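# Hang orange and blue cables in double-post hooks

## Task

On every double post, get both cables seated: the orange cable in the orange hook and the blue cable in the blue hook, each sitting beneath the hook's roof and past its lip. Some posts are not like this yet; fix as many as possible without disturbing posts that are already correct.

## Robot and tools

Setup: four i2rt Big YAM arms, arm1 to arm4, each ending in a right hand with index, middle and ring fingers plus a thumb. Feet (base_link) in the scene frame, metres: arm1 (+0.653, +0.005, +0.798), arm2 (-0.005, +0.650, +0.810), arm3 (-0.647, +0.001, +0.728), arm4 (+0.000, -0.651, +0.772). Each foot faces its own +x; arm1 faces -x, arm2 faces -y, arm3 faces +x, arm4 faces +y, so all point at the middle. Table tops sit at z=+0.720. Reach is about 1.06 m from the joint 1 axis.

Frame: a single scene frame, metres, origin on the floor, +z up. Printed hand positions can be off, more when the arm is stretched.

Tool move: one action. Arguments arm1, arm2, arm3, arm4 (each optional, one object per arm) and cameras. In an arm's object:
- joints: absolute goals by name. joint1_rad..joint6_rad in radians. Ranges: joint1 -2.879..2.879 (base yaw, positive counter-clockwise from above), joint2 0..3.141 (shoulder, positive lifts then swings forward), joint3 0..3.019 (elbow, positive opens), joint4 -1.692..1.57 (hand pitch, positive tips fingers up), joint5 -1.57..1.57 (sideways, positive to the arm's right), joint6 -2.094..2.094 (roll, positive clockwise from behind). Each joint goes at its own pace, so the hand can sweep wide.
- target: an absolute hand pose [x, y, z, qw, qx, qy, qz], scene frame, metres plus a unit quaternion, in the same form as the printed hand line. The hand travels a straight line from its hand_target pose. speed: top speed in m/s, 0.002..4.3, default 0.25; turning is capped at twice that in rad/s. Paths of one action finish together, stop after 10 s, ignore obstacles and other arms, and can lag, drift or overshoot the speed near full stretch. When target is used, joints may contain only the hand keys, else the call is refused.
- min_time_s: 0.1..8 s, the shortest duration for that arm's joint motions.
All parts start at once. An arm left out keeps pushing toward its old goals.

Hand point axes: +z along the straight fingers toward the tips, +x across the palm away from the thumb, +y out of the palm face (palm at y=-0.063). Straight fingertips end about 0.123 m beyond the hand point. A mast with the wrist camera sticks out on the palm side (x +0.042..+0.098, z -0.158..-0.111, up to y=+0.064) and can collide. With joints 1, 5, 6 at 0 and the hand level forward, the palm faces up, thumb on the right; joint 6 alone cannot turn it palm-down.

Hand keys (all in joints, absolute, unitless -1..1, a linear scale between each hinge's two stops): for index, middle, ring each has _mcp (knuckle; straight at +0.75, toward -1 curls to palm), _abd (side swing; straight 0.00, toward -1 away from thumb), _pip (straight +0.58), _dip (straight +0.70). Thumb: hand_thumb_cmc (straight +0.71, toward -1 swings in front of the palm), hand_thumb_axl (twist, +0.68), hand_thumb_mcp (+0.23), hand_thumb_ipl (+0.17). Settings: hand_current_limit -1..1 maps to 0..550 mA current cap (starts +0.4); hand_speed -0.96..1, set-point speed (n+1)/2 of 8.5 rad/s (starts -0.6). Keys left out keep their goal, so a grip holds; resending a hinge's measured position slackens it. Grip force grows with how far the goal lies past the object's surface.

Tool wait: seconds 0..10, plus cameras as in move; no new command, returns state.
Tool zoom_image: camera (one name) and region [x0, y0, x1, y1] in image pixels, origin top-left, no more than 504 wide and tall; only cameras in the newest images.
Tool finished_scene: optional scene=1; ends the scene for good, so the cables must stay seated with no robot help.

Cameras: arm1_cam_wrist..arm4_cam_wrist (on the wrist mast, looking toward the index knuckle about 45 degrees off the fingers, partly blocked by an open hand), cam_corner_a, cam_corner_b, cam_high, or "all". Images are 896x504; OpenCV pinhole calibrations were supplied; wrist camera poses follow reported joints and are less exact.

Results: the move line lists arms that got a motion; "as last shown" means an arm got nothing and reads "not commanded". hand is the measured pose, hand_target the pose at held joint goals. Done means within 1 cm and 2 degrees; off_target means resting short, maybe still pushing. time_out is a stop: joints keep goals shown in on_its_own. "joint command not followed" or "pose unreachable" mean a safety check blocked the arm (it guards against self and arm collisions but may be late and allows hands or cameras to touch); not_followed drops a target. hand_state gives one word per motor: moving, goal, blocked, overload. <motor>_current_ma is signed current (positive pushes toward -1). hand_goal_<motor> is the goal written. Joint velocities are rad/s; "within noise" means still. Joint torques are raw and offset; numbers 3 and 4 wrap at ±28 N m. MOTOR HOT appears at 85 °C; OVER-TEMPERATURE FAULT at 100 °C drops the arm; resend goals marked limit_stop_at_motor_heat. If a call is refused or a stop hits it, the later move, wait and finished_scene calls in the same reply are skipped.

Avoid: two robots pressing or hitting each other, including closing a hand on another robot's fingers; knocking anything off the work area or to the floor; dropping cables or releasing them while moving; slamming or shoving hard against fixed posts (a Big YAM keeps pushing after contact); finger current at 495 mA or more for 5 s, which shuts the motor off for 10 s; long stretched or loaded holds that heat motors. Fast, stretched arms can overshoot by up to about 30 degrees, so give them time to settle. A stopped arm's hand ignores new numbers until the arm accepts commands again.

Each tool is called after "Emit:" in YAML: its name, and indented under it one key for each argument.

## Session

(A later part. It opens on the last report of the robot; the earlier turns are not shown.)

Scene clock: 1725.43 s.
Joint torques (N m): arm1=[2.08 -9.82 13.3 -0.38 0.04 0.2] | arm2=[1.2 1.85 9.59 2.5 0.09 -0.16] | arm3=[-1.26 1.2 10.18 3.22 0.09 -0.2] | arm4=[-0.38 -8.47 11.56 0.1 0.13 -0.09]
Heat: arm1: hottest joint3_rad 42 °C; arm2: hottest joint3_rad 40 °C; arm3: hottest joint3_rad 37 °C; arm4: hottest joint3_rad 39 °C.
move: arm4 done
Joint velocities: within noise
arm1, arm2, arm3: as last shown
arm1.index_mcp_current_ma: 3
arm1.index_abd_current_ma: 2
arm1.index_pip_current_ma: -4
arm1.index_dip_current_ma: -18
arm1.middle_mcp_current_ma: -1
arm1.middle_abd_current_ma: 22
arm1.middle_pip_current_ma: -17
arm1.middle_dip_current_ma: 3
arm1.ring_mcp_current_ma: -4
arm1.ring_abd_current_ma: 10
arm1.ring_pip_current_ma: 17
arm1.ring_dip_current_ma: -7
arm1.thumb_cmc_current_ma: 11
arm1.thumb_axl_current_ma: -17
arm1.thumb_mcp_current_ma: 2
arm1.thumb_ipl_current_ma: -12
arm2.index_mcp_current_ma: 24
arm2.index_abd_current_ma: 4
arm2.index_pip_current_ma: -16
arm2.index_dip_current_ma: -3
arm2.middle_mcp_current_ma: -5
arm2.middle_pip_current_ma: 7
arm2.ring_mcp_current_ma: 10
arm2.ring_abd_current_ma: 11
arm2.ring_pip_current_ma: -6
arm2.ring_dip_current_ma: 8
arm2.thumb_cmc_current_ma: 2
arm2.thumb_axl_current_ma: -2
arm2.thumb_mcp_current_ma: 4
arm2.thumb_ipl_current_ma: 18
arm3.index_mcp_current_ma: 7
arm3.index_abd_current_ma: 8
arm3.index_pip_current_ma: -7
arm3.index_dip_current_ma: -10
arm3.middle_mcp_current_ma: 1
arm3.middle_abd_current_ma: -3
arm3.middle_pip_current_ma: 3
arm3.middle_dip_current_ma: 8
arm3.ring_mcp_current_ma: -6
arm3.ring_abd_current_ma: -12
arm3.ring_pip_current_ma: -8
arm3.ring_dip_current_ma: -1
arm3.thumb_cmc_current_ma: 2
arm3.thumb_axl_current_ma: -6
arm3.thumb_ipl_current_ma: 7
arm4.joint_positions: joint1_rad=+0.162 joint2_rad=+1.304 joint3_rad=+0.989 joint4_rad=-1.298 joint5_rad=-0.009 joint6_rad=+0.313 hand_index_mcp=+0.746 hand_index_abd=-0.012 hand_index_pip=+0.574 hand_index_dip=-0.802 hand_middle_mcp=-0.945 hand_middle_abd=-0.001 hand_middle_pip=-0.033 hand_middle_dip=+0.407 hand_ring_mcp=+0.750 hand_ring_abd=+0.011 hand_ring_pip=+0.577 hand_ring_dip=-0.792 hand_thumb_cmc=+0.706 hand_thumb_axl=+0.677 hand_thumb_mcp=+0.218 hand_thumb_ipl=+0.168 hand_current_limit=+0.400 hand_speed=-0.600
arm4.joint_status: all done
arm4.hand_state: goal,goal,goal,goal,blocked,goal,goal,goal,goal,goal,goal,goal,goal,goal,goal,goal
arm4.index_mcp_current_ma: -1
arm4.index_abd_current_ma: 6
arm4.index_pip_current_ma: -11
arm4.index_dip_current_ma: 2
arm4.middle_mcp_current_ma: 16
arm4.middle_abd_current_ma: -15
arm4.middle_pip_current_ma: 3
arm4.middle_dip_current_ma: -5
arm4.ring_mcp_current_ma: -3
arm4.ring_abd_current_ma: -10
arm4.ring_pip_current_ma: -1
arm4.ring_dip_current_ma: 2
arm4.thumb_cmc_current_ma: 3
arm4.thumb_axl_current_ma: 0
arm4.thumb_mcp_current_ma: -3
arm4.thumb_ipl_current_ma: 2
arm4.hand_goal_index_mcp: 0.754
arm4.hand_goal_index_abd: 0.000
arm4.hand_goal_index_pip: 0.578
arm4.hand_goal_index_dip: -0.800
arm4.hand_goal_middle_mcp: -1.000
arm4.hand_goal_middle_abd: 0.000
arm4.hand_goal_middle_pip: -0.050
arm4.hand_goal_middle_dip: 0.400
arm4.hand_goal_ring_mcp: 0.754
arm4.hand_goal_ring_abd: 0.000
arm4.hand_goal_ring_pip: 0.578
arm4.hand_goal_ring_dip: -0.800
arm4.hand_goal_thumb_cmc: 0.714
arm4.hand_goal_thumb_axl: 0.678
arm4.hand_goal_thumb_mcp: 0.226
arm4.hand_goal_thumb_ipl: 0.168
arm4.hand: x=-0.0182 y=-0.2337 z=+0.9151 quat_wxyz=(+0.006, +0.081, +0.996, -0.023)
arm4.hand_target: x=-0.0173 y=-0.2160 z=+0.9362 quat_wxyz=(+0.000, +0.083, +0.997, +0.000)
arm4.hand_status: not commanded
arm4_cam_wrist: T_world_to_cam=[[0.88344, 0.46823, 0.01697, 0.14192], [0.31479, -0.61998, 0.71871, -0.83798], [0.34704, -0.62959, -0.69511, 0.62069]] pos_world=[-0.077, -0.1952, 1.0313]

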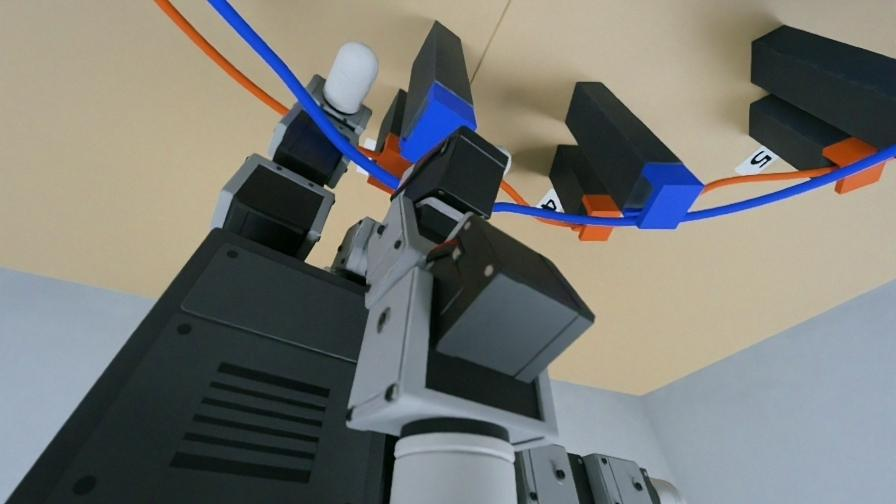

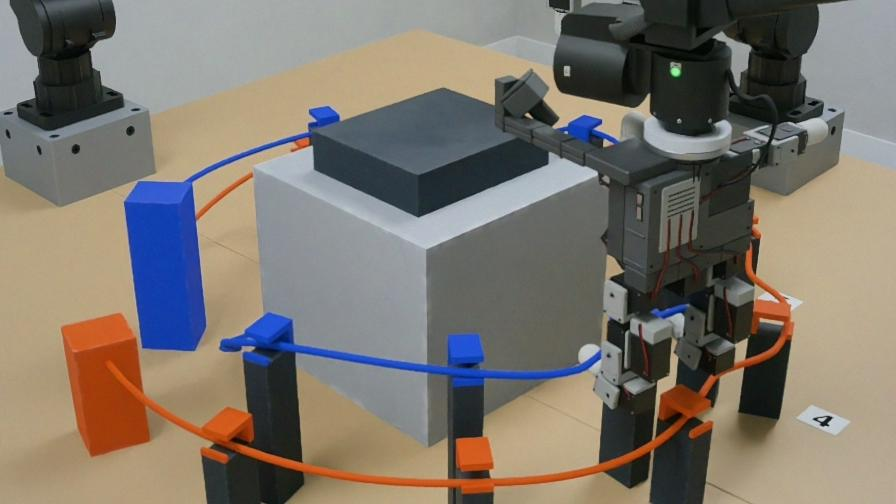

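Emit:
move:
  arm4: {"target": [-0.026, -0.288, 0.935, 0, 0.0828, 0.9966, 0], "speed": 0.08}
  cameras: ["arm4_cam_wrist", "cam_corner_a"]

Emit:
zoom_image:
  camera: "cam_corner_a"
  region: [560, 250, 720, 380]

Emit:
zoom_image:
  camera: "arm4_cam_wrist"
  region: [240, 40, 700, 300]

Scene clock: 1735.57 s.
Joint torques (N m): arm1=[1.85 -9.7 13.29 -0.35 0.07 0.19] | arm2=[1.14 1.55 9.55 2.62 0.09 -0.08] | arm3=[-1.03 0.79 10.35 2.97 0.03 -0.2] | arm4=[0.91 -6.77 8.51 -0.05 0.13 0.1]
Heat: arm1: hottest joint3_rad 42 °C; arm2: hottest joint3_rad 40 °C; arm3: hottest joint3_rad 37 °C; arm4: hottest joint3_rad 39 °C.
move: arm4 done
Joint velocities: within noise
arm1.joint_positions: joint1_rad=-0.066 joint2_rad=+1.274 joint3_rad=+1.350 joint4_rad=-1.674 joint5_rad=+0.011 joint6_rad=-0.119 hand_index_mcp=+0.750 hand_index_abd=-0.011 hand_index_pip=+0.575 hand_index_dip=+0.693 hand_middle_mcp=+0.992 hand_middle_abd=+0.000 hand_middle_pip=+0.975 hand_middle_dip=+0.997 hand_ring_mcp=+0.746 hand_ring_abd=+0.004 hand_ring_pip=+0.574 hand_ring_dip=+0.694 hand_thumb_cmc=+0.708 hand_thumb_axl=+0.677 hand_thumb_mcp=+0.220 hand_thumb_ipl=+0.168 hand_current_limit=+0.400 hand_speed=-0.750
arm1.joint_status: not commanded
arm1.hand_state: goal,goal,goal,goal,goal,goal,blocked,goal,goal,goal,goal,goal,goal,goal,goal,goal
arm1.index_mcp_current_ma: 4
arm1.index_abd_current_ma: 4
arm1.index_pip_current_ma: 0
arm1.index_dip_current_ma: 6
arm1.middle_mcp_current_ma: -11
arm1.middle_abd_current_ma: 11
arm1.middle_pip_current_ma: 9
arm1.middle_dip_current_ma: 0
arm1.ring_mcp_current_ma: -6
arm1.ring_abd_current_ma: -3
arm1.ring_pip_current_ma: 2
arm1.ring_dip_current_ma: -24
arm1.thumb_cmc_current_ma: 6
arm1.thumb_axl_current_ma: 1
arm1.thumb_mcp_current_ma: -6
arm1.thumb_ipl_current_ma: -12
arm1.hand_goal_index_mcp: 0.754
arm1.hand_goal_index_abd: 0.000
arm1.hand_goal_index_pip: 0.578
arm1.hand_goal_index_dip: 0.696
arm1.hand_goal_middle_mcp: 1.000
arm1.hand_goal_middle_abd: 0.000
arm1.hand_goal_middle_pip: 1.000
arm1.hand_goal_middle_dip: 1.000
arm1.hand_goal_ring_mcp: 0.754
arm1.hand_goal_ring_abd: 0.000
arm1.hand_goal_ring_pip: 0.578
arm1.hand_goal_ring_dip: 0.696
arm1.hand_goal_thumb_cmc: 0.714
arm1.hand_goal_thumb_axl: 0.678
arm1.hand_goal_thumb_mcp: 0.226
arm1.hand_goal_thumb_ipl: 0.168
arm1.hand: x=+0.2171 y=+0.0494 z=+1.0882 quat_wxyz=(-0.009, +0.728, -0.685, +0.011)
arm1.hand_target: x=+0.2106 y=+0.0440 z=+1.1097 quat_wxyz=(+0.003, +0.730, -0.684, -0.003)
arm1.hand_status: not commanded
arm2, arm3: as last shown
arm2.index_mcp_current_ma: 20
arm2.index_abd_current_ma: -11
arm2.index_pip_current_ma: 3
arm2.index_dip_current_ma: 11
arm2.middle_mcp_current_ma: 15
arm2.middle_abd_current_ma: 7
arm2.middle_pip_current_ma: 14
arm2.middle_dip_current_ma: 5
arm2.ring_mcp_current_ma: 3
arm2.ring_abd_current_ma: 7
arm2.ring_pip_current_ma: 9
arm2.ring_dip_current_ma: 12
arm2.thumb_cmc_current_ma: 0
arm2.thumb_axl_current_ma: -1
arm2.thumb_mcp_current_ma: 1
arm2.thumb_ipl_current_ma: 6
arm3.index_abd_current_ma: -2
arm3.index_pip_current_ma: -3
arm3.index_dip_current_ma: -2
arm3.middle_mcp_current_ma: -1
arm3.middle_abd_current_ma: -4
arm3.middle_pip_current_ma: 5
arm3.middle_dip_current_ma: -2
arm3.ring_abd_current_ma: -6
arm3.ring_pip_current_ma: -4
arm3.ring_dip_current_ma: -6
arm3.thumb_cmc_current_ma: 1
arm3.thumb_axl_current_ma: -9
arm3.thumb_mcp_current_ma: 1
arm3.thumb_ipl_current_ma: -3
arm4.joint_positions: joint1_rad=+0.208 joint2_rad=+1.121 joint3_rad=+0.873 joint4_rad=-1.325 joint5_rad=-0.009 joint6_rad=+0.359 hand_index_mcp=+0.746 hand_index_abd=-0.011 hand_index_pip=+0.585 hand_index_dip=-0.793 hand_middle_mcp=-0.945 hand_middle_abd=-0.001 hand_middle_pip=-0.033 hand_middle_dip=+0.407 hand_ring_mcp=+0.750 hand_ring_abd=+0.011 hand_ring_pip=+0.579 hand_ring_dip=-0.792 hand_thumb_cmc=+0.718 hand_thumb_axl=+0.677 hand_thumb_mcp=+0.218 hand_thumb_ipl=+0.168 hand_current_limit=+0.400 hand_speed=-0.600
arm4.joint_status: not commanded
arm4.hand_state: goal,goal,goal,goal,blocked,goal,goal,goal,goal,goal,goal,goal,goal,goal,goal,goal
arm4.index_mcp_current_ma: 7
arm4.index_abd_current_ma: 15
arm4.index_pip_current_ma: -2
arm4.index_dip_current_ma: 3
arm4.middle_mcp_current_ma: 20
arm4.middle_abd_current_ma: -5
arm4.middle_pip_current_ma: 3
arm4.middle_dip_current_ma: -5
arm4.ring_mcp_current_ma: -3
arm4.ring_abd_current_ma: 6
arm4.ring_pip_current_ma: 8
arm4.ring_dip_current_ma: -14
arm4.thumb_cmc_current_ma: -1
arm4.thumb_axl_current_ma: -2
arm4.thumb_mcp_current_ma: -6
arm4.thumb_ipl_current_ma: -11
arm4.hand_goal_index_mcp: 0.754
arm4.hand_goal_index_abd: 0.000
arm4.hand_goal_index_pip: 0.578
arm4.hand_goal_index_dip: -0.800
arm4.hand_goal_middle_mcp: -1.000
arm4.hand_goal_middle_abd: 0.000
arm4.hand_goal_middle_pip: -0.050
arm4.hand_goal_middle_dip: 0.400
arm4.hand_goal_ring_mcp: 0.754
arm4.hand_goal_ring_abd: 0.000
arm4.hand_goal_ring_pip: 0.578
arm4.hand_goal_ring_dip: -0.800
arm4.hand_goal_thumb_cmc: 0.714
arm4.hand_goal_thumb_axl: 0.678
arm4.hand_goal_thumb_mcp: 0.226
arm4.hand_goal_thumb_ipl: 0.168
arm4.hand: x=-0.0236 y=-0.2875 z=+0.9298 quat_wxyz=(+0.001, +0.080, +0.997, -0.004)
arm4.hand_target: x=-0.0259 y=-0.2879 z=+0.9350 quat_wxyz=(+0.000, +0.083, +0.997, +0.000)
arm4.hand_status: done (0.006 m and 0.5 deg from the pose sent, 0.058 m and 2.7 deg at the start)
arm4_cam_wrist: T_world_to_cam=[[0.88304, 0.46834, 0.02999, 0.15953], [0.31965, -0.64701, 0.69225, -0.8632], [0.34361, -0.60169, -0.72104, 0.63107]] pos_world=[-0.0818, -0.2535, 1.04778]

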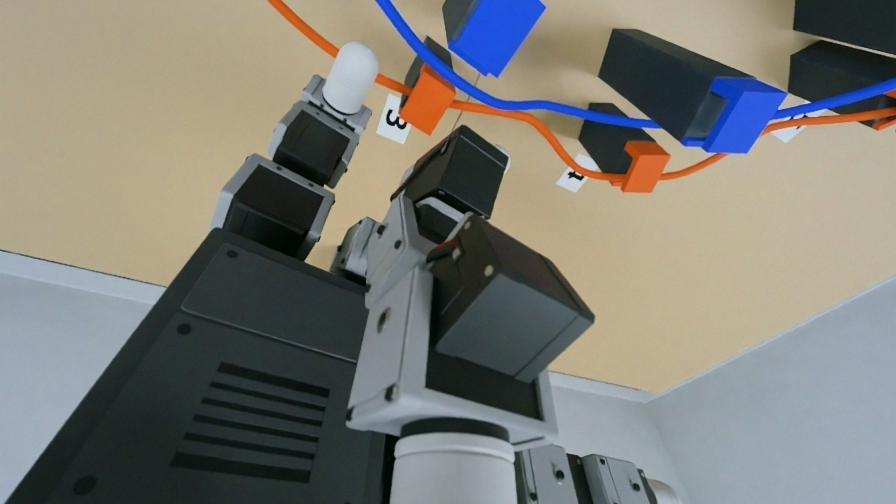

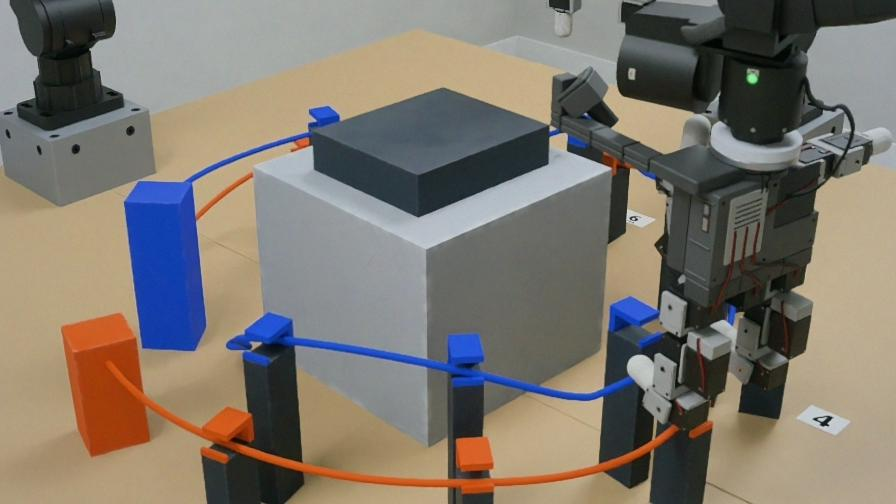

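Scaled by 3.150 from the camera's image (finer frame: 1280x720).

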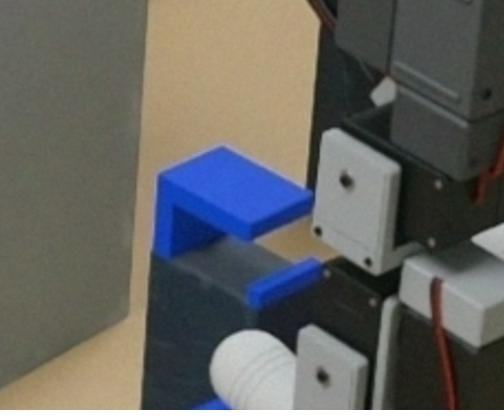

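Scaled by 1.096 from the camera's image (finer frame: 1280x720).

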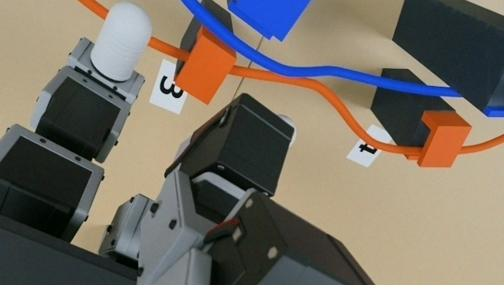

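Emit:
wait:
  seconds: 0.1
  cameras: ["arm4_cam_wrist", "cam_corner_a", "cam_high", "arm3_cam_wrist"]

Emit:
zoom_image:
  camera: "arm4_cam_wrist"
  region: [360, 0, 620, 150]

Emit:
zoom_image:
  camera: "cam_high"
  region: [400, 180, 560, 320]

Emit:
zoom_image:
  camera: "cam_corner_a"
  region: [430, 300, 680, 440]

Scene clock: 1747.73 s.
Joint torques (N m): arm1=[2.08 -9.41 13.3 -0.4 0.09 0.2] | arm2=[1.38 1.55 9.44 2.71 0.07 -0.09] | arm3=[-0.91 1.2 10.26 3.23 0.06 -0.16] | arm4=[0.91 -6.71 8.51 -0.03 0.13 0.11]
Heat: arm1: hottest joint3_rad 42 °C; arm2: hottest joint3_rad 41 °C; arm3: hottest joint3_rad 37 °C; arm4: hottest joint3_rad 39 °C.
Joint velocities: within noise
arm1.joint_positions: joint1_rad=-0.066 joint2_rad=+1.274 joint3_rad=+1.350 joint4_rad=-1.674 joint5_rad=+0.011 joint6_rad=-0.119 hand_index_mcp=+0.750 hand_index_abd=-0.011 hand_index_pip=+0.575 hand_index_dip=+0.693 hand_middle_mcp=+0.992 hand_middle_abd=+0.000 hand_middle_pip=+0.975 hand_middle_dip=+0.997 hand_ring_mcp=+0.746 hand_ring_abd=+0.004 hand_ring_pip=+0.574 hand_ring_dip=+0.694 hand_thumb_cmc=+0.708 hand_thumb_axl=+0.677 hand_thumb_mcp=+0.220 hand_thumb_ipl=+0.168 hand_current_limit=+0.400 hand_speed=-0.750
arm1.joint_status: not commanded
arm1.hand_state: goal,goal,goal,goal,goal,goal,blocked,goal,goal,goal,goal,goal,goal,goal,goal,goal
arm1.index_mcp_current_ma: -3
arm1.index_abd_current_ma: 16
arm1.index_pip_current_ma: -2
arm1.index_dip_current_ma: 2
arm1.middle_mcp_current_ma: -12
arm1.middle_abd_current_ma: 1
arm1.middle_pip_current_ma: -9
arm1.middle_dip_current_ma: 1
arm1.ring_mcp_current_ma: -12
arm1.ring_abd_current_ma: 9
arm1.ring_pip_current_ma: 3
arm1.ring_dip_current_ma: -10
arm1.thumb_cmc_current_ma: 13
arm1.thumb_axl_current_ma: -3
arm1.thumb_mcp_current_ma: -2
arm1.thumb_ipl_current_ma: -5
arm1.hand_goal_index_mcp: 0.754
arm1.hand_goal_index_abd: 0.000
arm1.hand_goal_index_pip: 0.578
arm1.hand_goal_index_dip: 0.696
arm1.hand_goal_middle_mcp: 1.000
arm1.hand_goal_middle_abd: 0.000
arm1.hand_goal_middle_pip: 1.000
arm1.hand_goal_middle_dip: 1.000
arm1.hand_goal_ring_mcp: 0.754
arm1.hand_goal_ring_abd: 0.000
arm1.hand_goal_ring_pip: 0.578
arm1.hand_goal_ring_dip: 0.696
arm1.hand_goal_thumb_cmc: 0.714
arm1.hand_goal_thumb_axl: 0.678
arm1.hand_goal_thumb_mcp: 0.226
arm1.hand_goal_thumb_ipl: 0.168
arm1.hand: x=+0.2171 y=+0.0494 z=+1.0882 quat_wxyz=(-0.009, +0.728, -0.685, +0.011)
arm1.hand_target: x=+0.2106 y=+0.0440 z=+1.1097 quat_wxyz=(+0.003, +0.730, -0.684, -0.003)
arm1.hand_status: not commanded
arm2.joint_positions: joint1_rad=-0.088 joint2_rad=+0.611 joint3_rad=+1.318 joint4_rad=-1.203 joint5_rad=+0.033 joint6_rad=+1.068 hand_index_mcp=+0.758 hand_index_abd=+0.001 hand_index_pip=+0.577 hand_index_dip=+0.696 hand_middle_mcp=+0.758 hand_middle_abd=+0.000 hand_middle_pip=+0.577 hand_middle_dip=+0.696 hand_ring_mcp=+0.758 hand_ring_abd=+0.000 hand_ring_pip=+0.577 hand_ring_dip=+0.696 hand_thumb_cmc=+0.716 hand_thumb_axl=+0.677 hand_thumb_mcp=+0.226 hand_thumb_ipl=+0.168 hand_current_limit=+0.400 hand_speed=-0.600
arm2.joint_status: not commanded
arm2.hand_state: goal,goal,goal,goal,goal,goal,goal,goal,goal,goal,goal,goal,goal,goal,goal,goal
arm2.index_mcp_current_ma: 19
arm2.index_abd_current_ma: 10
arm2.index_pip_current_ma: 5
arm2.index_dip_current_ma: -21
arm2.middle_mcp_current_ma: 10
arm2.middle_abd_current_ma: -10
arm2.middle_pip_current_ma: 8
arm2.middle_dip_current_ma: 1
arm2.ring_mcp_current_ma: -11
arm2.ring_abd_current_ma: -11
arm2.ring_pip_current_ma: 0
arm2.ring_dip_current_ma: 4
arm2.thumb_cmc_current_ma: 25
arm2.thumb_axl_current_ma: -9
arm2.thumb_mcp_current_ma: -5
arm2.thumb_ipl_current_ma: 4
arm2.hand_goal_index_mcp: 0.754
arm2.hand_goal_index_abd: 0.000
arm2.hand_goal_index_pip: 0.576
arm2.hand_goal_index_dip: 0.696
arm2.hand_goal_middle_mcp: 0.754
arm2.hand_goal_middle_abd: 0.000
arm2.hand_goal_middle_pip: 0.576
arm2.hand_goal_middle_dip: 0.696
arm2.hand_goal_ring_mcp: 0.754
arm2.hand_goal_ring_abd: 0.000
arm2.hand_goal_ring_pip: 0.576
arm2.hand_goal_ring_dip: 0.696
arm2.hand_goal_thumb_cmc: 0.714
arm2.hand_goal_thumb_axl: 0.678
arm2.hand_goal_thumb_mcp: 0.226
arm2.hand_goal_thumb_ipl: 0.168
arm2.hand: x=-0.1273 y=+0.3990 z=+1.3651 quat_wxyz=(+0.462, +0.708, -0.484, +0.227)
arm2.hand_target: x=-0.1301 y=+0.4034 z=+1.3777 quat_wxyz=(+0.474, +0.699, -0.485, +0.230)
arm2.hand_status: not commanded
arm3.joint_positions: joint1_rad=+0.699 joint2_rad=+0.620 joint3_rad=+1.448 joint4_rad=-1.177 joint5_rad=-0.065 joint6_rad=+1.021 hand_index_mcp=+0.758 hand_index_abd=+0.003 hand_index_pip=+0.577 hand_index_dip=+0.696 hand_middle_mcp=+0.757 hand_middle_abd=+0.001 hand_middle_pip=+0.577 hand_middle_dip=+0.696 hand_ring_mcp=+0.758 hand_ring_abd=+0.002 hand_ring_pip=+0.577 hand_ring_dip=+0.696 hand_thumb_cmc=+0.718 hand_thumb_axl=+0.677 hand_thumb_mcp=+0.226 hand_thumb_ipl=+0.168 hand_current_limit=+0.400 hand_speed=-0.600
arm3.joint_status: not commanded
arm3.hand_state: goal,goal,goal,goal,goal,goal,goal,goal,goal,goal,goal,goal,goal,goal,goal,goal
arm3.index_mcp_current_ma: 9
arm3.index_abd_current_ma: -4
arm3.index_pip_current_ma: -5
arm3.index_dip_current_ma: -1
arm3.middle_mcp_current_ma: -4
arm3.middle_abd_current_ma: -6
arm3.middle_pip_current_ma: 9
arm3.middle_dip_current_ma: -8
arm3.ring_mcp_current_ma: 0
arm3.ring_abd_current_ma: -3
arm3.ring_pip_current_ma: 3
arm3.ring_dip_current_ma: -11
arm3.thumb_cmc_current_ma: 1
arm3.thumb_axl_current_ma: -4
arm3.thumb_mcp_current_ma: 5
arm3.thumb_ipl_current_ma: 2
arm3.hand_goal_index_mcp: 0.754
arm3.hand_goal_index_abd: 0.000
arm3.hand_goal_index_pip: 0.576
arm3.hand_goal_index_dip: 0.696
arm3.hand_goal_middle_mcp: 0.754
arm3.hand_goal_middle_abd: 0.000
arm3.hand_goal_middle_pip: 0.576
arm3.hand_goal_middle_dip: 0.696
arm3.hand_goal_ring_mcp: 0.754
arm3.hand_goal_ring_abd: 0.000
arm3.hand_goal_ring_pip: 0.576
arm3.hand_goal_ring_dip: 0.696
arm3.hand_goal_thumb_cmc: 0.714
arm3.hand_goal_thumb_axl: 0.678
arm3.hand_goal_thumb_mcp: 0.226
arm3.hand_goal_thumb_ipl: 0.168
arm3.hand: x=-0.4063 y=+0.1197 z=+1.3517 quat_wxyz=(-0.080, +0.644, +0.506, +0.568)
arm3.hand_target: x=-0.4095 y=+0.1168 z=+1.3657 quat_wxyz=(-0.081, +0.637, +0.501, +0.581)
arm3.hand_status: not commanded
arm4.joint_positions: joint1_rad=+0.208 joint2_rad=+1.121 joint3_rad=+0.873 joint4_rad=-1.325 joint5_rad=-0.009 joint6_rad=+0.359 hand_index_mcp=+0.746 hand_index_abd=-0.011 hand_index_pip=+0.585 hand_index_dip=-0.793 hand_middle_mcp=-0.945 hand_middle_abd=-0.001 hand_middle_pip=-0.033 hand_middle_dip=+0.407 hand_ring_mcp=+0.750 hand_ring_abd=+0.011 hand_ring_pip=+0.579 hand_ring_dip=-0.792 hand_thumb_cmc=+0.718 hand_thumb_axl=+0.677 hand_thumb_mcp=+0.218 hand_thumb_ipl=+0.168 hand_current_limit=+0.400 hand_speed=-0.600
arm4.joint_status: not commanded
arm4.hand_state: goal,goal,goal,goal,blocked,goal,goal,goal,goal,goal,goal,goal,goal,goal,goal,goal
arm4.index_mcp_current_ma: 8
arm4.index_abd_current_ma: 3
arm4.index_pip_current_ma: -8
arm4.index_dip_current_ma: -2
arm4.middle_mcp_current_ma: 9
arm4.middle_abd_current_ma: 2
arm4.middle_pip_current_ma: 4
arm4.middle_dip_current_ma: 3
arm4.ring_mcp_current_ma: -5
arm4.ring_abd_current_ma: 2
arm4.ring_pip_current_ma: -1
arm4.ring_dip_current_ma: -8
arm4.thumb_cmc_current_ma: 1
arm4.thumb_axl_current_ma: -4
arm4.thumb_mcp_current_ma: -16
arm4.thumb_ipl_current_ma: -2
arm4.hand_goal_index_mcp: 0.754
arm4.hand_goal_index_abd: 0.000
arm4.hand_goal_index_pip: 0.578
arm4.hand_goal_index_dip: -0.800
arm4.hand_goal_middle_mcp: -1.000
arm4.hand_goal_middle_abd: 0.000
arm4.hand_goal_middle_pip: -0.050
arm4.hand_goal_middle_dip: 0.400
arm4.hand_goal_ring_mcp: 0.754
arm4.hand_goal_ring_abd: 0.000
arm4.hand_goal_ring_pip: 0.578
arm4.hand_goal_ring_dip: -0.800
arm4.hand_goal_thumb_cmc: 0.714
arm4.hand_goal_thumb_axl: 0.678
arm4.hand_goal_thumb_mcp: 0.226
arm4.hand_goal_thumb_ipl: 0.168
arm4.hand: x=-0.0235 y=-0.2875 z=+0.9298 quat_wxyz=(+0.001, +0.080, +0.997, -0.004)
arm4.hand_target: x=-0.0259 y=-0.2880 z=+0.9350 quat_wxyz=(+0.000, +0.083, +0.997, +0.000)
arm4.hand_status: done (0.006 m and 0.5 deg from the pose sent, 0.058 m and 2.7 deg at the start)
wait: 0.10 s; at rest from the start
pictures: arm3_cam_wrist, arm4_cam_wrist, cam_corner_a, cam_high
arm4_cam_wrist: T_world_to_cam=[[0.88341, 0.46765, 0.02995, 0.15934], [0.31916, -0.64724, 0.69226, -0.86334], [0.34312, -0.60199, -0.72103, 0.63091]] pos_world=[-0.0817, -0.2535, 1.04778]

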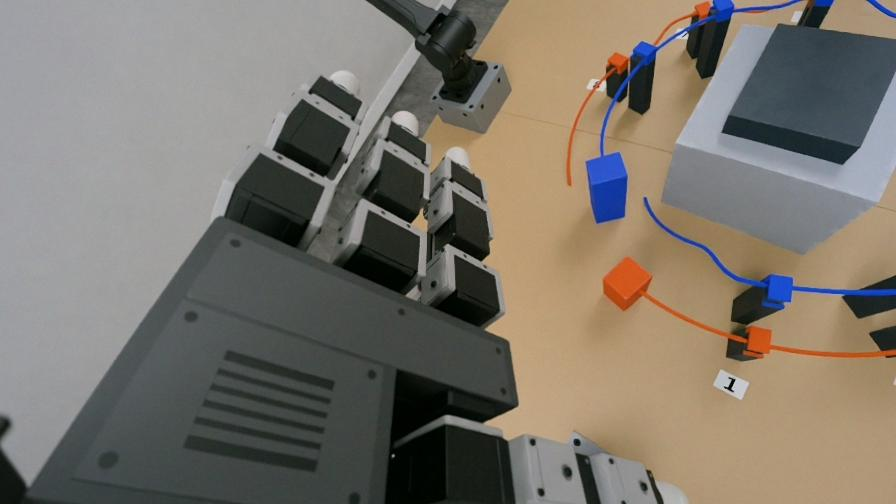

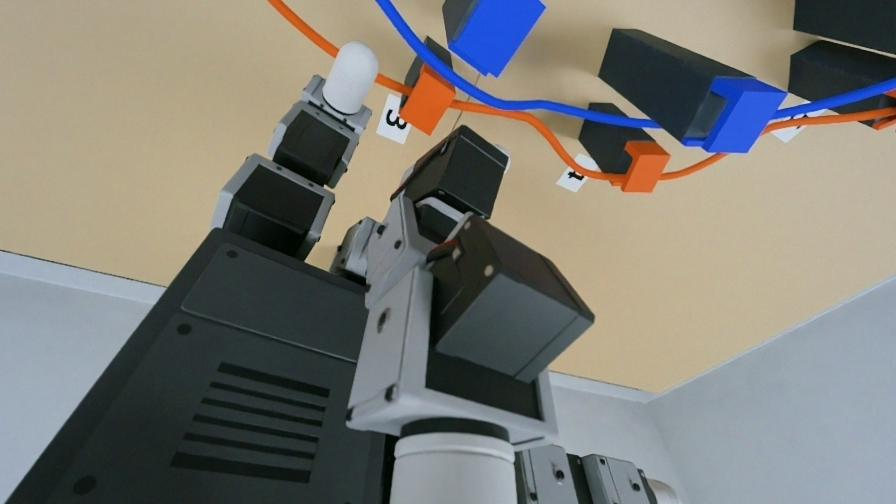

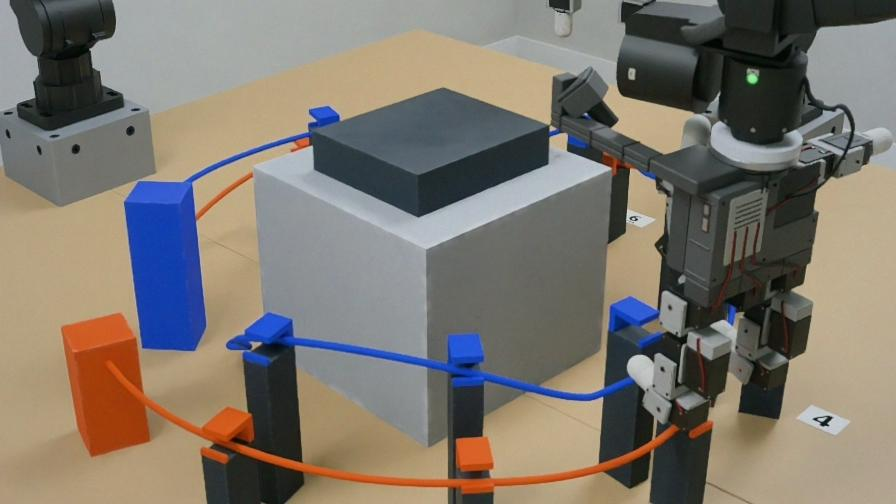

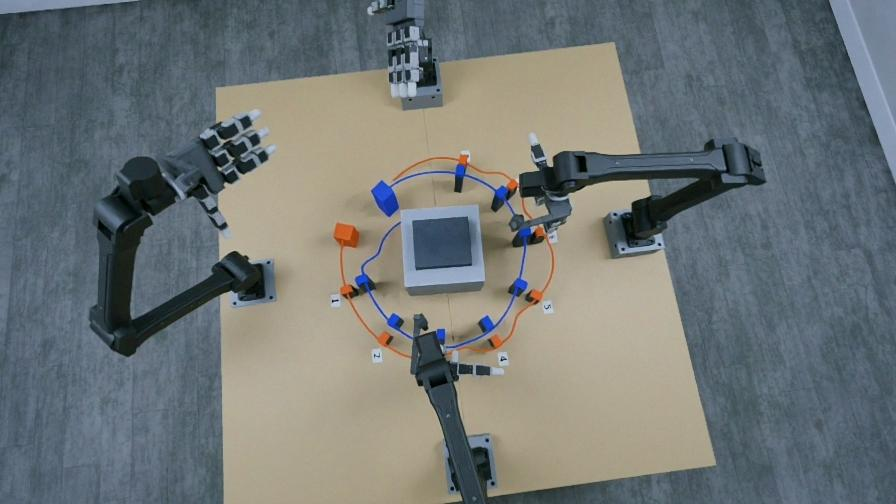

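Scaled by 1.938 from the camera's image (finer frame: 1280x720).

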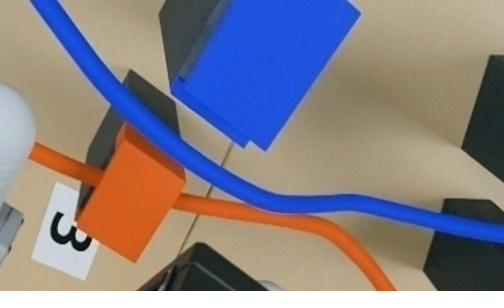

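Scaled by 3.150 from the camera's image (finer frame: 1280x720).

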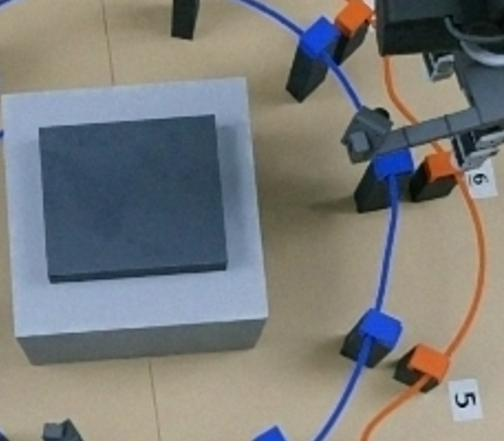

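Scaled by 2.016 from the camera's image (finer frame: 1280x720).

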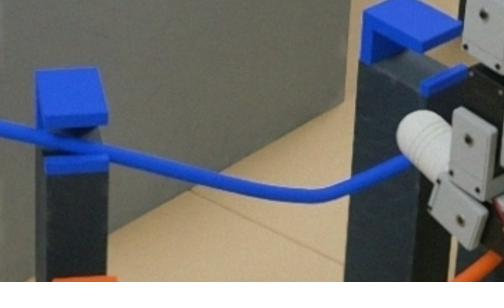

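Emit:
move:
  arm4: {"target": [-0.0263, -0.294, 0.948, 0, 0.0828, 0.9966, 0], "speed": 0.08, "joints": {"hand_index_dip": 0.0, "hand_ring_dip": 0.0}}
  cameras: ["arm4_cam_wrist", "cam_corner_a"]

Emit:
zoom_image:
  camera: "cam_corner_a"
  region: [560, 290, 760, 450]

Emit:
zoom_image:
  camera: "arm4_cam_wrist"
  region: [300, 0, 620, 180]

Scene clock: 1828.20 s.
Joint torques (N m): arm1=[1.79 -8.94 13.23 -0.35 0.06 0.22] | arm2=[1.08 0.85 9.62 2.62 0.05 -0.11] | arm3=[-1.08 1.03 10.41 3 0.06 -0.17] | arm4=[1.03 -6.59 9.77 -0.14 0.12 0.11]
Heat: arm1: hottest joint3_rad 43 °C; arm2: hottest joint3_rad 41 °C; arm3: hottest joint3_rad 37 °C; arm4: hottest joint3_rad 37 °C.
move: arm4 off_target
Joint velocities: within noise
arm1, arm2, arm3: as last shown
arm1.index_mcp_current_ma: -4
arm1.index_abd_current_ma: -9
arm1.index_pip_current_ma: -3
arm1.index_dip_current_ma: 8
arm1.middle_mcp_current_ma: 7
arm1.middle_abd_current_ma: -2
arm1.middle_pip_current_ma: 13
arm1.middle_dip_current_ma: -5
arm1.ring_mcp_current_ma: -2
arm1.ring_abd_current_ma: 6
arm1.ring_pip_current_ma: 7
arm1.ring_dip_current_ma: -11
arm1.thumb_cmc_current_ma: 6
arm1.thumb_axl_current_ma: 10
arm1.thumb_mcp_current_ma: -26
arm1.thumb_ipl_current_ma: -27
arm2.index_mcp_current_ma: -8
arm2.index_abd_current_ma: 4
arm2.index_pip_current_ma: -15
arm2.index_dip_current_ma: 3
arm2.middle_mcp_current_ma: 5
arm2.middle_abd_current_ma: -9
arm2.middle_pip_current_ma: 6
arm2.middle_dip_current_ma: -5
arm2.ring_mcp_current_ma: -27
arm2.ring_abd_current_ma: 16
arm2.ring_pip_current_ma: -7
arm2.ring_dip_current_ma: 3
arm2.thumb_cmc_current_ma: 2
arm2.thumb_axl_current_ma: 12
arm2.thumb_mcp_current_ma: 6
arm2.thumb_ipl_current_ma: 9
arm3.index_mcp_current_ma: 6
arm3.index_abd_current_ma: 2
arm3.index_pip_current_ma: -3
arm3.index_dip_current_ma: 5
arm3.middle_mcp_current_ma: -3
arm3.middle_abd_current_ma: -8
arm3.middle_pip_current_ma: 6
arm3.middle_dip_current_ma: 5
arm3.ring_mcp_current_ma: -9
arm3.ring_abd_current_ma: -11
arm3.ring_dip_current_ma: -12
arm3.thumb_cmc_current_ma: -1
arm3.thumb_mcp_current_ma: 3
arm3.thumb_ipl_current_ma: -10
arm4.joint_positions: joint1_rad=+0.213 joint2_rad=+1.098 joint3_rad=+0.873 joint4_rad=-1.366 joint5_rad=-0.009 joint6_rad=+0.364 hand_index_mcp=+0.746 hand_index_abd=-0.011 hand_index_pip=+0.585 hand_index_dip=-0.001 hand_middle_mcp=-0.945 hand_middle_abd=-0.001 hand_middle_pip=-0.033 hand_middle_dip=+0.407 hand_ring_mcp=+0.750 hand_ring_abd=+0.011 hand_ring_pip=+0.579 hand_ring_dip=-0.001 hand_thumb_cmc=+0.718 hand_thumb_axl=+0.677 hand_thumb_mcp=+0.218 hand_thumb_ipl=+0.168 hand_current_limit=+0.400 hand_speed=-0.600
arm4.joint_status: all done
arm4.hand_state: goal,goal,goal,goal,blocked,goal,goal,goal,goal,goal,goal,goal,goal,goal,goal,goal
arm4.index_mcp_current_ma: 3
arm4.index_abd_current_ma: 4
arm4.index_pip_current_ma: -7
arm4.index_dip_current_ma: -1
arm4.middle_mcp_current_ma: 11
arm4.middle_abd_current_ma: -8
arm4.middle_pip_current_ma: 7
arm4.middle_dip_current_ma: 2
arm4.ring_mcp_current_ma: -1
arm4.ring_abd_current_ma: -8
arm4.ring_pip_current_ma: 6
arm4.ring_dip_current_ma: -2
arm4.thumb_cmc_current_ma: 9
arm4.thumb_axl_current_ma: 0
arm4.thumb_mcp_current_ma: -17
arm4.thumb_ipl_current_ma: -5
arm4.hand_goal_index_mcp: 0.754
arm4.hand_goal_index_abd: 0.000
arm4.hand_goal_index_pip: 0.578
arm4.hand_goal_index_dip: 0.000
arm4.hand_goal_middle_mcp: -1.000
arm4.hand_goal_middle_abd: 0.000
arm4.hand_goal_middle_pip: -0.050
arm4.hand_goal_middle_dip: 0.400
arm4.hand_goal_ring_mcp: 0.754
arm4.hand_goal_ring_abd: 0.000
arm4.hand_goal_ring_pip: 0.578
arm4.hand_goal_ring_dip: 0.000
arm4.hand_goal_thumb_cmc: 0.714
arm4.hand_goal_thumb_axl: 0.678
arm4.hand_goal_thumb_mcp: 0.226
arm4.hand_goal_thumb_ipl: 0.168
arm4.hand: x=-0.0225 y=-0.2985 z=+0.9349 quat_wxyz=(+0.004, +0.081, +0.997, -0.012)
arm4.hand_target: x=-0.0263 y=-0.2941 z=+0.9480 quat_wxyz=(+0.000, +0.083, +0.997, +0.000)
arm4.hand_status: off_target (0.014 m and 1.5 deg from the pose sent, 0.020 m and 0.5 deg at the start)
arm4_cam_wrist: T_world_to_cam=[[0.88357, 0.46762, 0.02514, 0.16791], [0.31639, -0.63567, 0.70414, -0.88196], [0.34525, -0.61421, -0.70961, 0.61341]] pos_world=[-0.0811, -0.2624, 1.05209]

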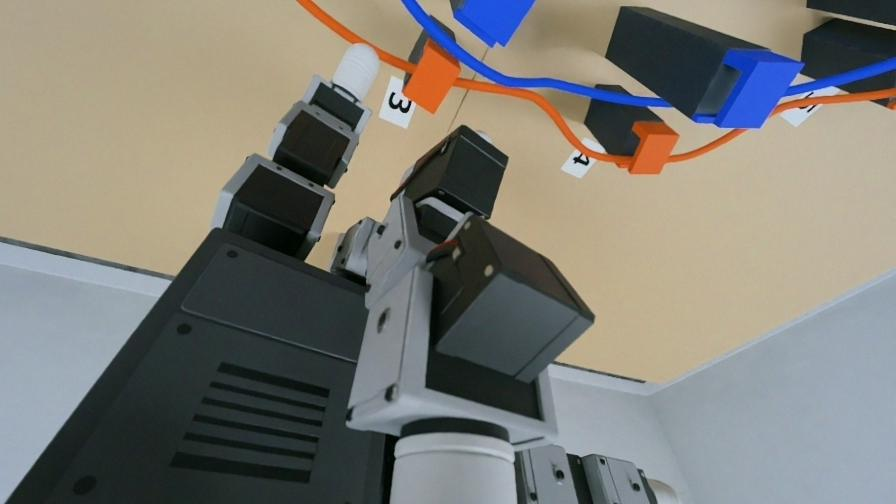

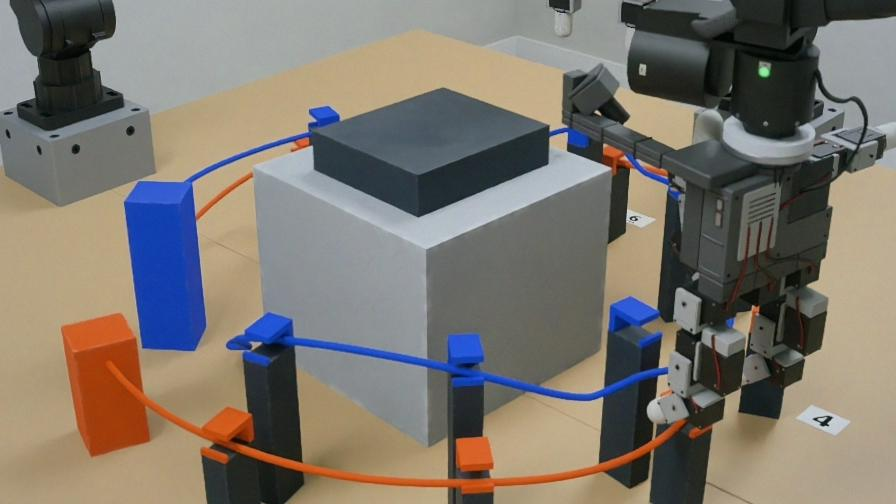

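Scaled by 2.520 from the camera's image (finer frame: 1280x720).

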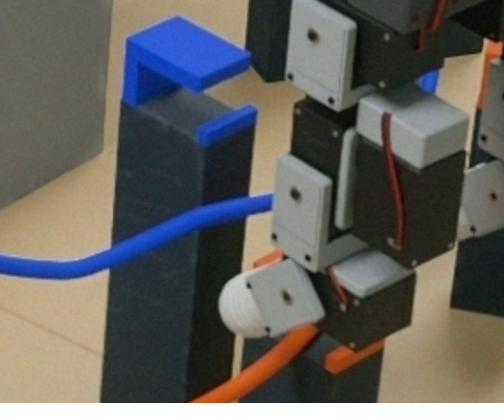

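Scaled by 1.575 from the camera's image (finer frame: 1280x720).

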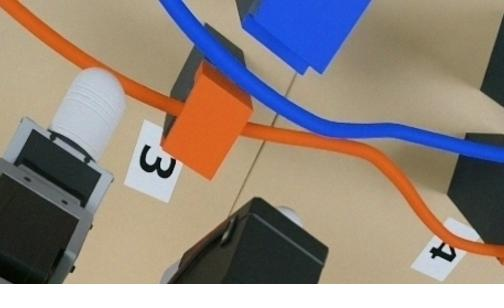

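Emit:
move:
  arm4: {"target": [-0.0158, -0.226, 0.955, 0, 0.0828, 0.9966, 0], "speed": 0.08}
  cameras: ["arm4_cam_wrist", "cam_corner_a"]

Emit:
zoom_image:
  camera: "cam_corner_a"
  region: [560, 270, 760, 430]

Emit:
zoom_image:
  camera: "arm4_cam_wrist"
  region: [240, 20, 560, 240]

Scene clock: 1846.73 s.
Joint torques (N m): arm1=[1.9 -9.82 13.31 -0.4 0.06 0.18] | arm2=[1.26 0.97 9.5 2.54 0.05 -0.13] | arm3=[-1.2 1.26 10.11 3.04 0.08 -0.18] | arm4=[-0.38 -7.82 11.77 0.57 0.16 -0.17]
Heat: arm1: hottest joint3_rad 43 °C; arm2: hottest joint3_rad 41 °C; arm3: hottest joint3_rad 37 °C; arm4: hottest joint3_rad 37 °C.
move: arm4 off_target
Joint velocities: within noise
arm1, arm2, arm3: as last shown
arm1.index_mcp_current_ma: 9
arm1.index_abd_current_ma: 12
arm1.index_pip_current_ma: 1
arm1.index_dip_current_ma: 4
arm1.middle_mcp_current_ma: -13
arm1.middle_abd_current_ma: -1
arm1.middle_pip_current_ma: -4
arm1.middle_dip_current_ma: -9
arm1.ring_mcp_current_ma: 9
arm1.ring_abd_current_ma: 9
arm1.ring_pip_current_ma: -7
arm1.ring_dip_current_ma: -1
arm1.thumb_cmc_current_ma: 3
arm1.thumb_axl_current_ma: -6
arm1.thumb_mcp_current_ma: -9
arm1.thumb_ipl_current_ma: 9
arm2.index_mcp_current_ma: -3
arm2.index_abd_current_ma: -3
arm2.index_pip_current_ma: -29
arm2.index_dip_current_ma: -2
arm2.middle_mcp_current_ma: 29
arm2.middle_pip_current_ma: 5
arm2.middle_dip_current_ma: -19
arm2.ring_mcp_current_ma: -4
arm2.ring_abd_current_ma: -1
arm2.ring_dip_current_ma: 14
arm2.thumb_cmc_current_ma: -14
arm2.thumb_axl_current_ma: 3
arm2.thumb_mcp_current_ma: 1
arm2.thumb_ipl_current_ma: 20
arm3.index_mcp_current_ma: 4
arm3.index_abd_current_ma: -8
arm3.index_pip_current_ma: -6
arm3.index_dip_current_ma: -1
arm3.middle_mcp_current_ma: -8
arm3.middle_abd_current_ma: -6
arm3.middle_pip_current_ma: 9
arm3.middle_dip_current_ma: 13
arm3.ring_mcp_current_ma: -15
arm3.ring_abd_current_ma: 2
arm3.ring_pip_current_ma: -5
arm3.ring_dip_current_ma: -8
arm3.thumb_cmc_current_ma: 0
arm3.thumb_axl_current_ma: 1
arm3.thumb_mcp_current_ma: -3
arm3.thumb_ipl_current_ma: -1
arm4.joint_positions: joint1_rad=+0.161 joint2_rad=+1.260 joint3_rad=+1.001 joint4_rad=-1.366 joint5_rad=-0.009 joint6_rad=+0.321 hand_index_mcp=+0.746 hand_index_abd=-0.011 hand_index_pip=+0.585 hand_index_dip=-0.001 hand_middle_mcp=-0.945 hand_middle_abd=-0.002 hand_middle_pip=-0.033 hand_middle_dip=+0.407 hand_ring_mcp=+0.766 hand_ring_abd=+0.011 hand_ring_pip=+0.584 hand_ring_dip=+0.000 hand_thumb_cmc=+0.706 hand_thumb_axl=+0.677 hand_thumb_mcp=+0.218 hand_thumb_ipl=+0.168 hand_current_limit=+0.400 hand_speed=-0.600
arm4.joint_status: not commanded
arm4.hand_state: goal,goal,goal,goal,blocked,goal,goal,goal,goal,goal,goal,goal,goal,goal,goal,goal
arm4.index_mcp_current_ma: -1
arm4.index_abd_current_ma: 11
arm4.index_pip_current_ma: -10
arm4.index_dip_current_ma: 2
arm4.middle_mcp_current_ma: 10
arm4.middle_abd_current_ma: 2
arm4.middle_pip_current_ma: -2
arm4.middle_dip_current_ma: 2
arm4.ring_mcp_current_ma: -6
arm4.ring_abd_current_ma: -2
arm4.ring_pip_current_ma: -4
arm4.ring_dip_current_ma: 4
arm4.thumb_cmc_current_ma: -6
arm4.thumb_axl_current_ma: 2
arm4.thumb_mcp_current_ma: -4
arm4.thumb_ipl_current_ma: -1
arm4.hand_goal_index_mcp: 0.754
arm4.hand_goal_index_abd: 0.000
arm4.hand_goal_index_pip: 0.578
arm4.hand_goal_index_dip: 0.000
arm4.hand_goal_middle_mcp: -1.000
arm4.hand_goal_middle_abd: 0.000
arm4.hand_goal_middle_pip: -0.050
arm4.hand_goal_middle_dip: 0.400
arm4.hand_goal_ring_mcp: 0.754
arm4.hand_goal_ring_abd: 0.000
arm4.hand_goal_ring_pip: 0.578
arm4.hand_goal_ring_dip: 0.000
arm4.hand_goal_thumb_cmc: 0.714
arm4.hand_goal_thumb_axl: 0.678
arm4.hand_goal_thumb_mcp: 0.226
arm4.hand_goal_thumb_ipl: 0.168
arm4.hand: x=-0.0153 y=-0.2478 z=+0.9329 quat_wxyz=(+0.007, +0.085, +0.996, -0.029)
arm4.hand_target: x=-0.0155 y=-0.2273 z=+0.9554 quat_wxyz=(+0.000, +0.083, +0.997, +0.000)
arm4.hand_status: off_target (0.031 m and 3.4 deg from the pose sent, 0.076 m and 1.5 deg at the start)
arm4_cam_wrist: T_world_to_cam=[[0.88753, 0.46056, 0.01344, 0.14705], [0.30765, -0.61408, 0.72681, -0.86667], [0.343, -0.64093, -0.6867, 0.6126]] pos_world=[-0.074, -0.2073, 1.0486]

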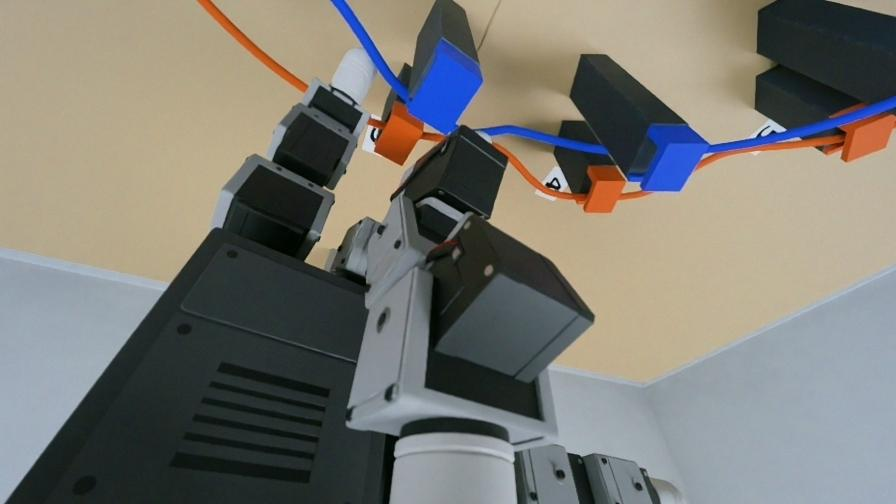

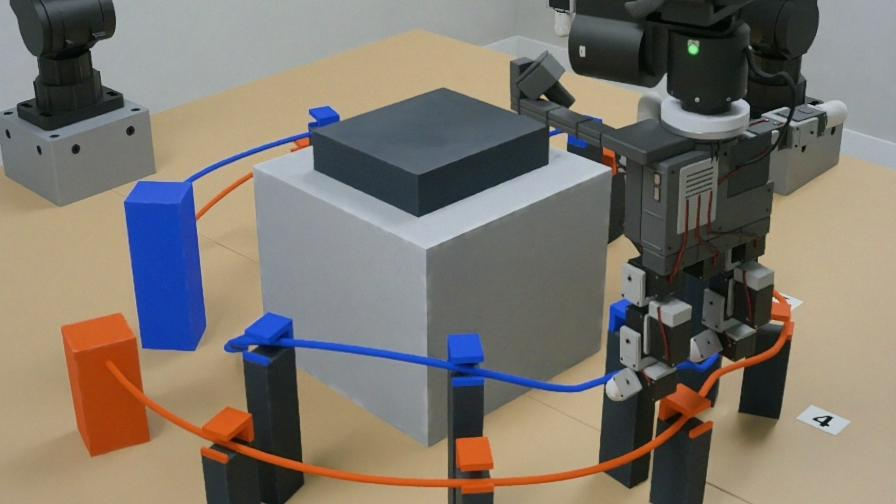

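Scaled by 2.520 from the camera's image (finer frame: 1280x720).

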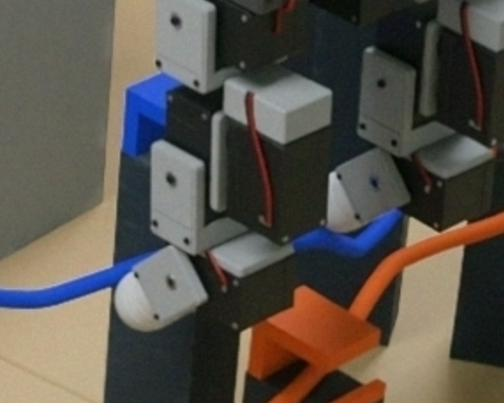

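Scaled by 1.575 from the camera's image (finer frame: 1280x720).

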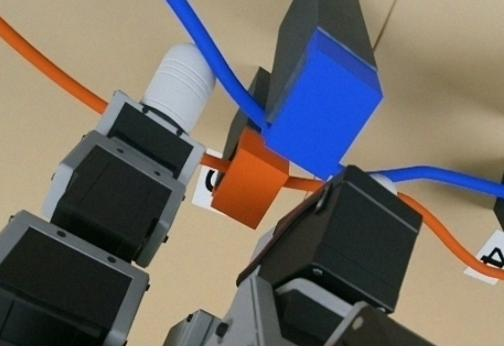

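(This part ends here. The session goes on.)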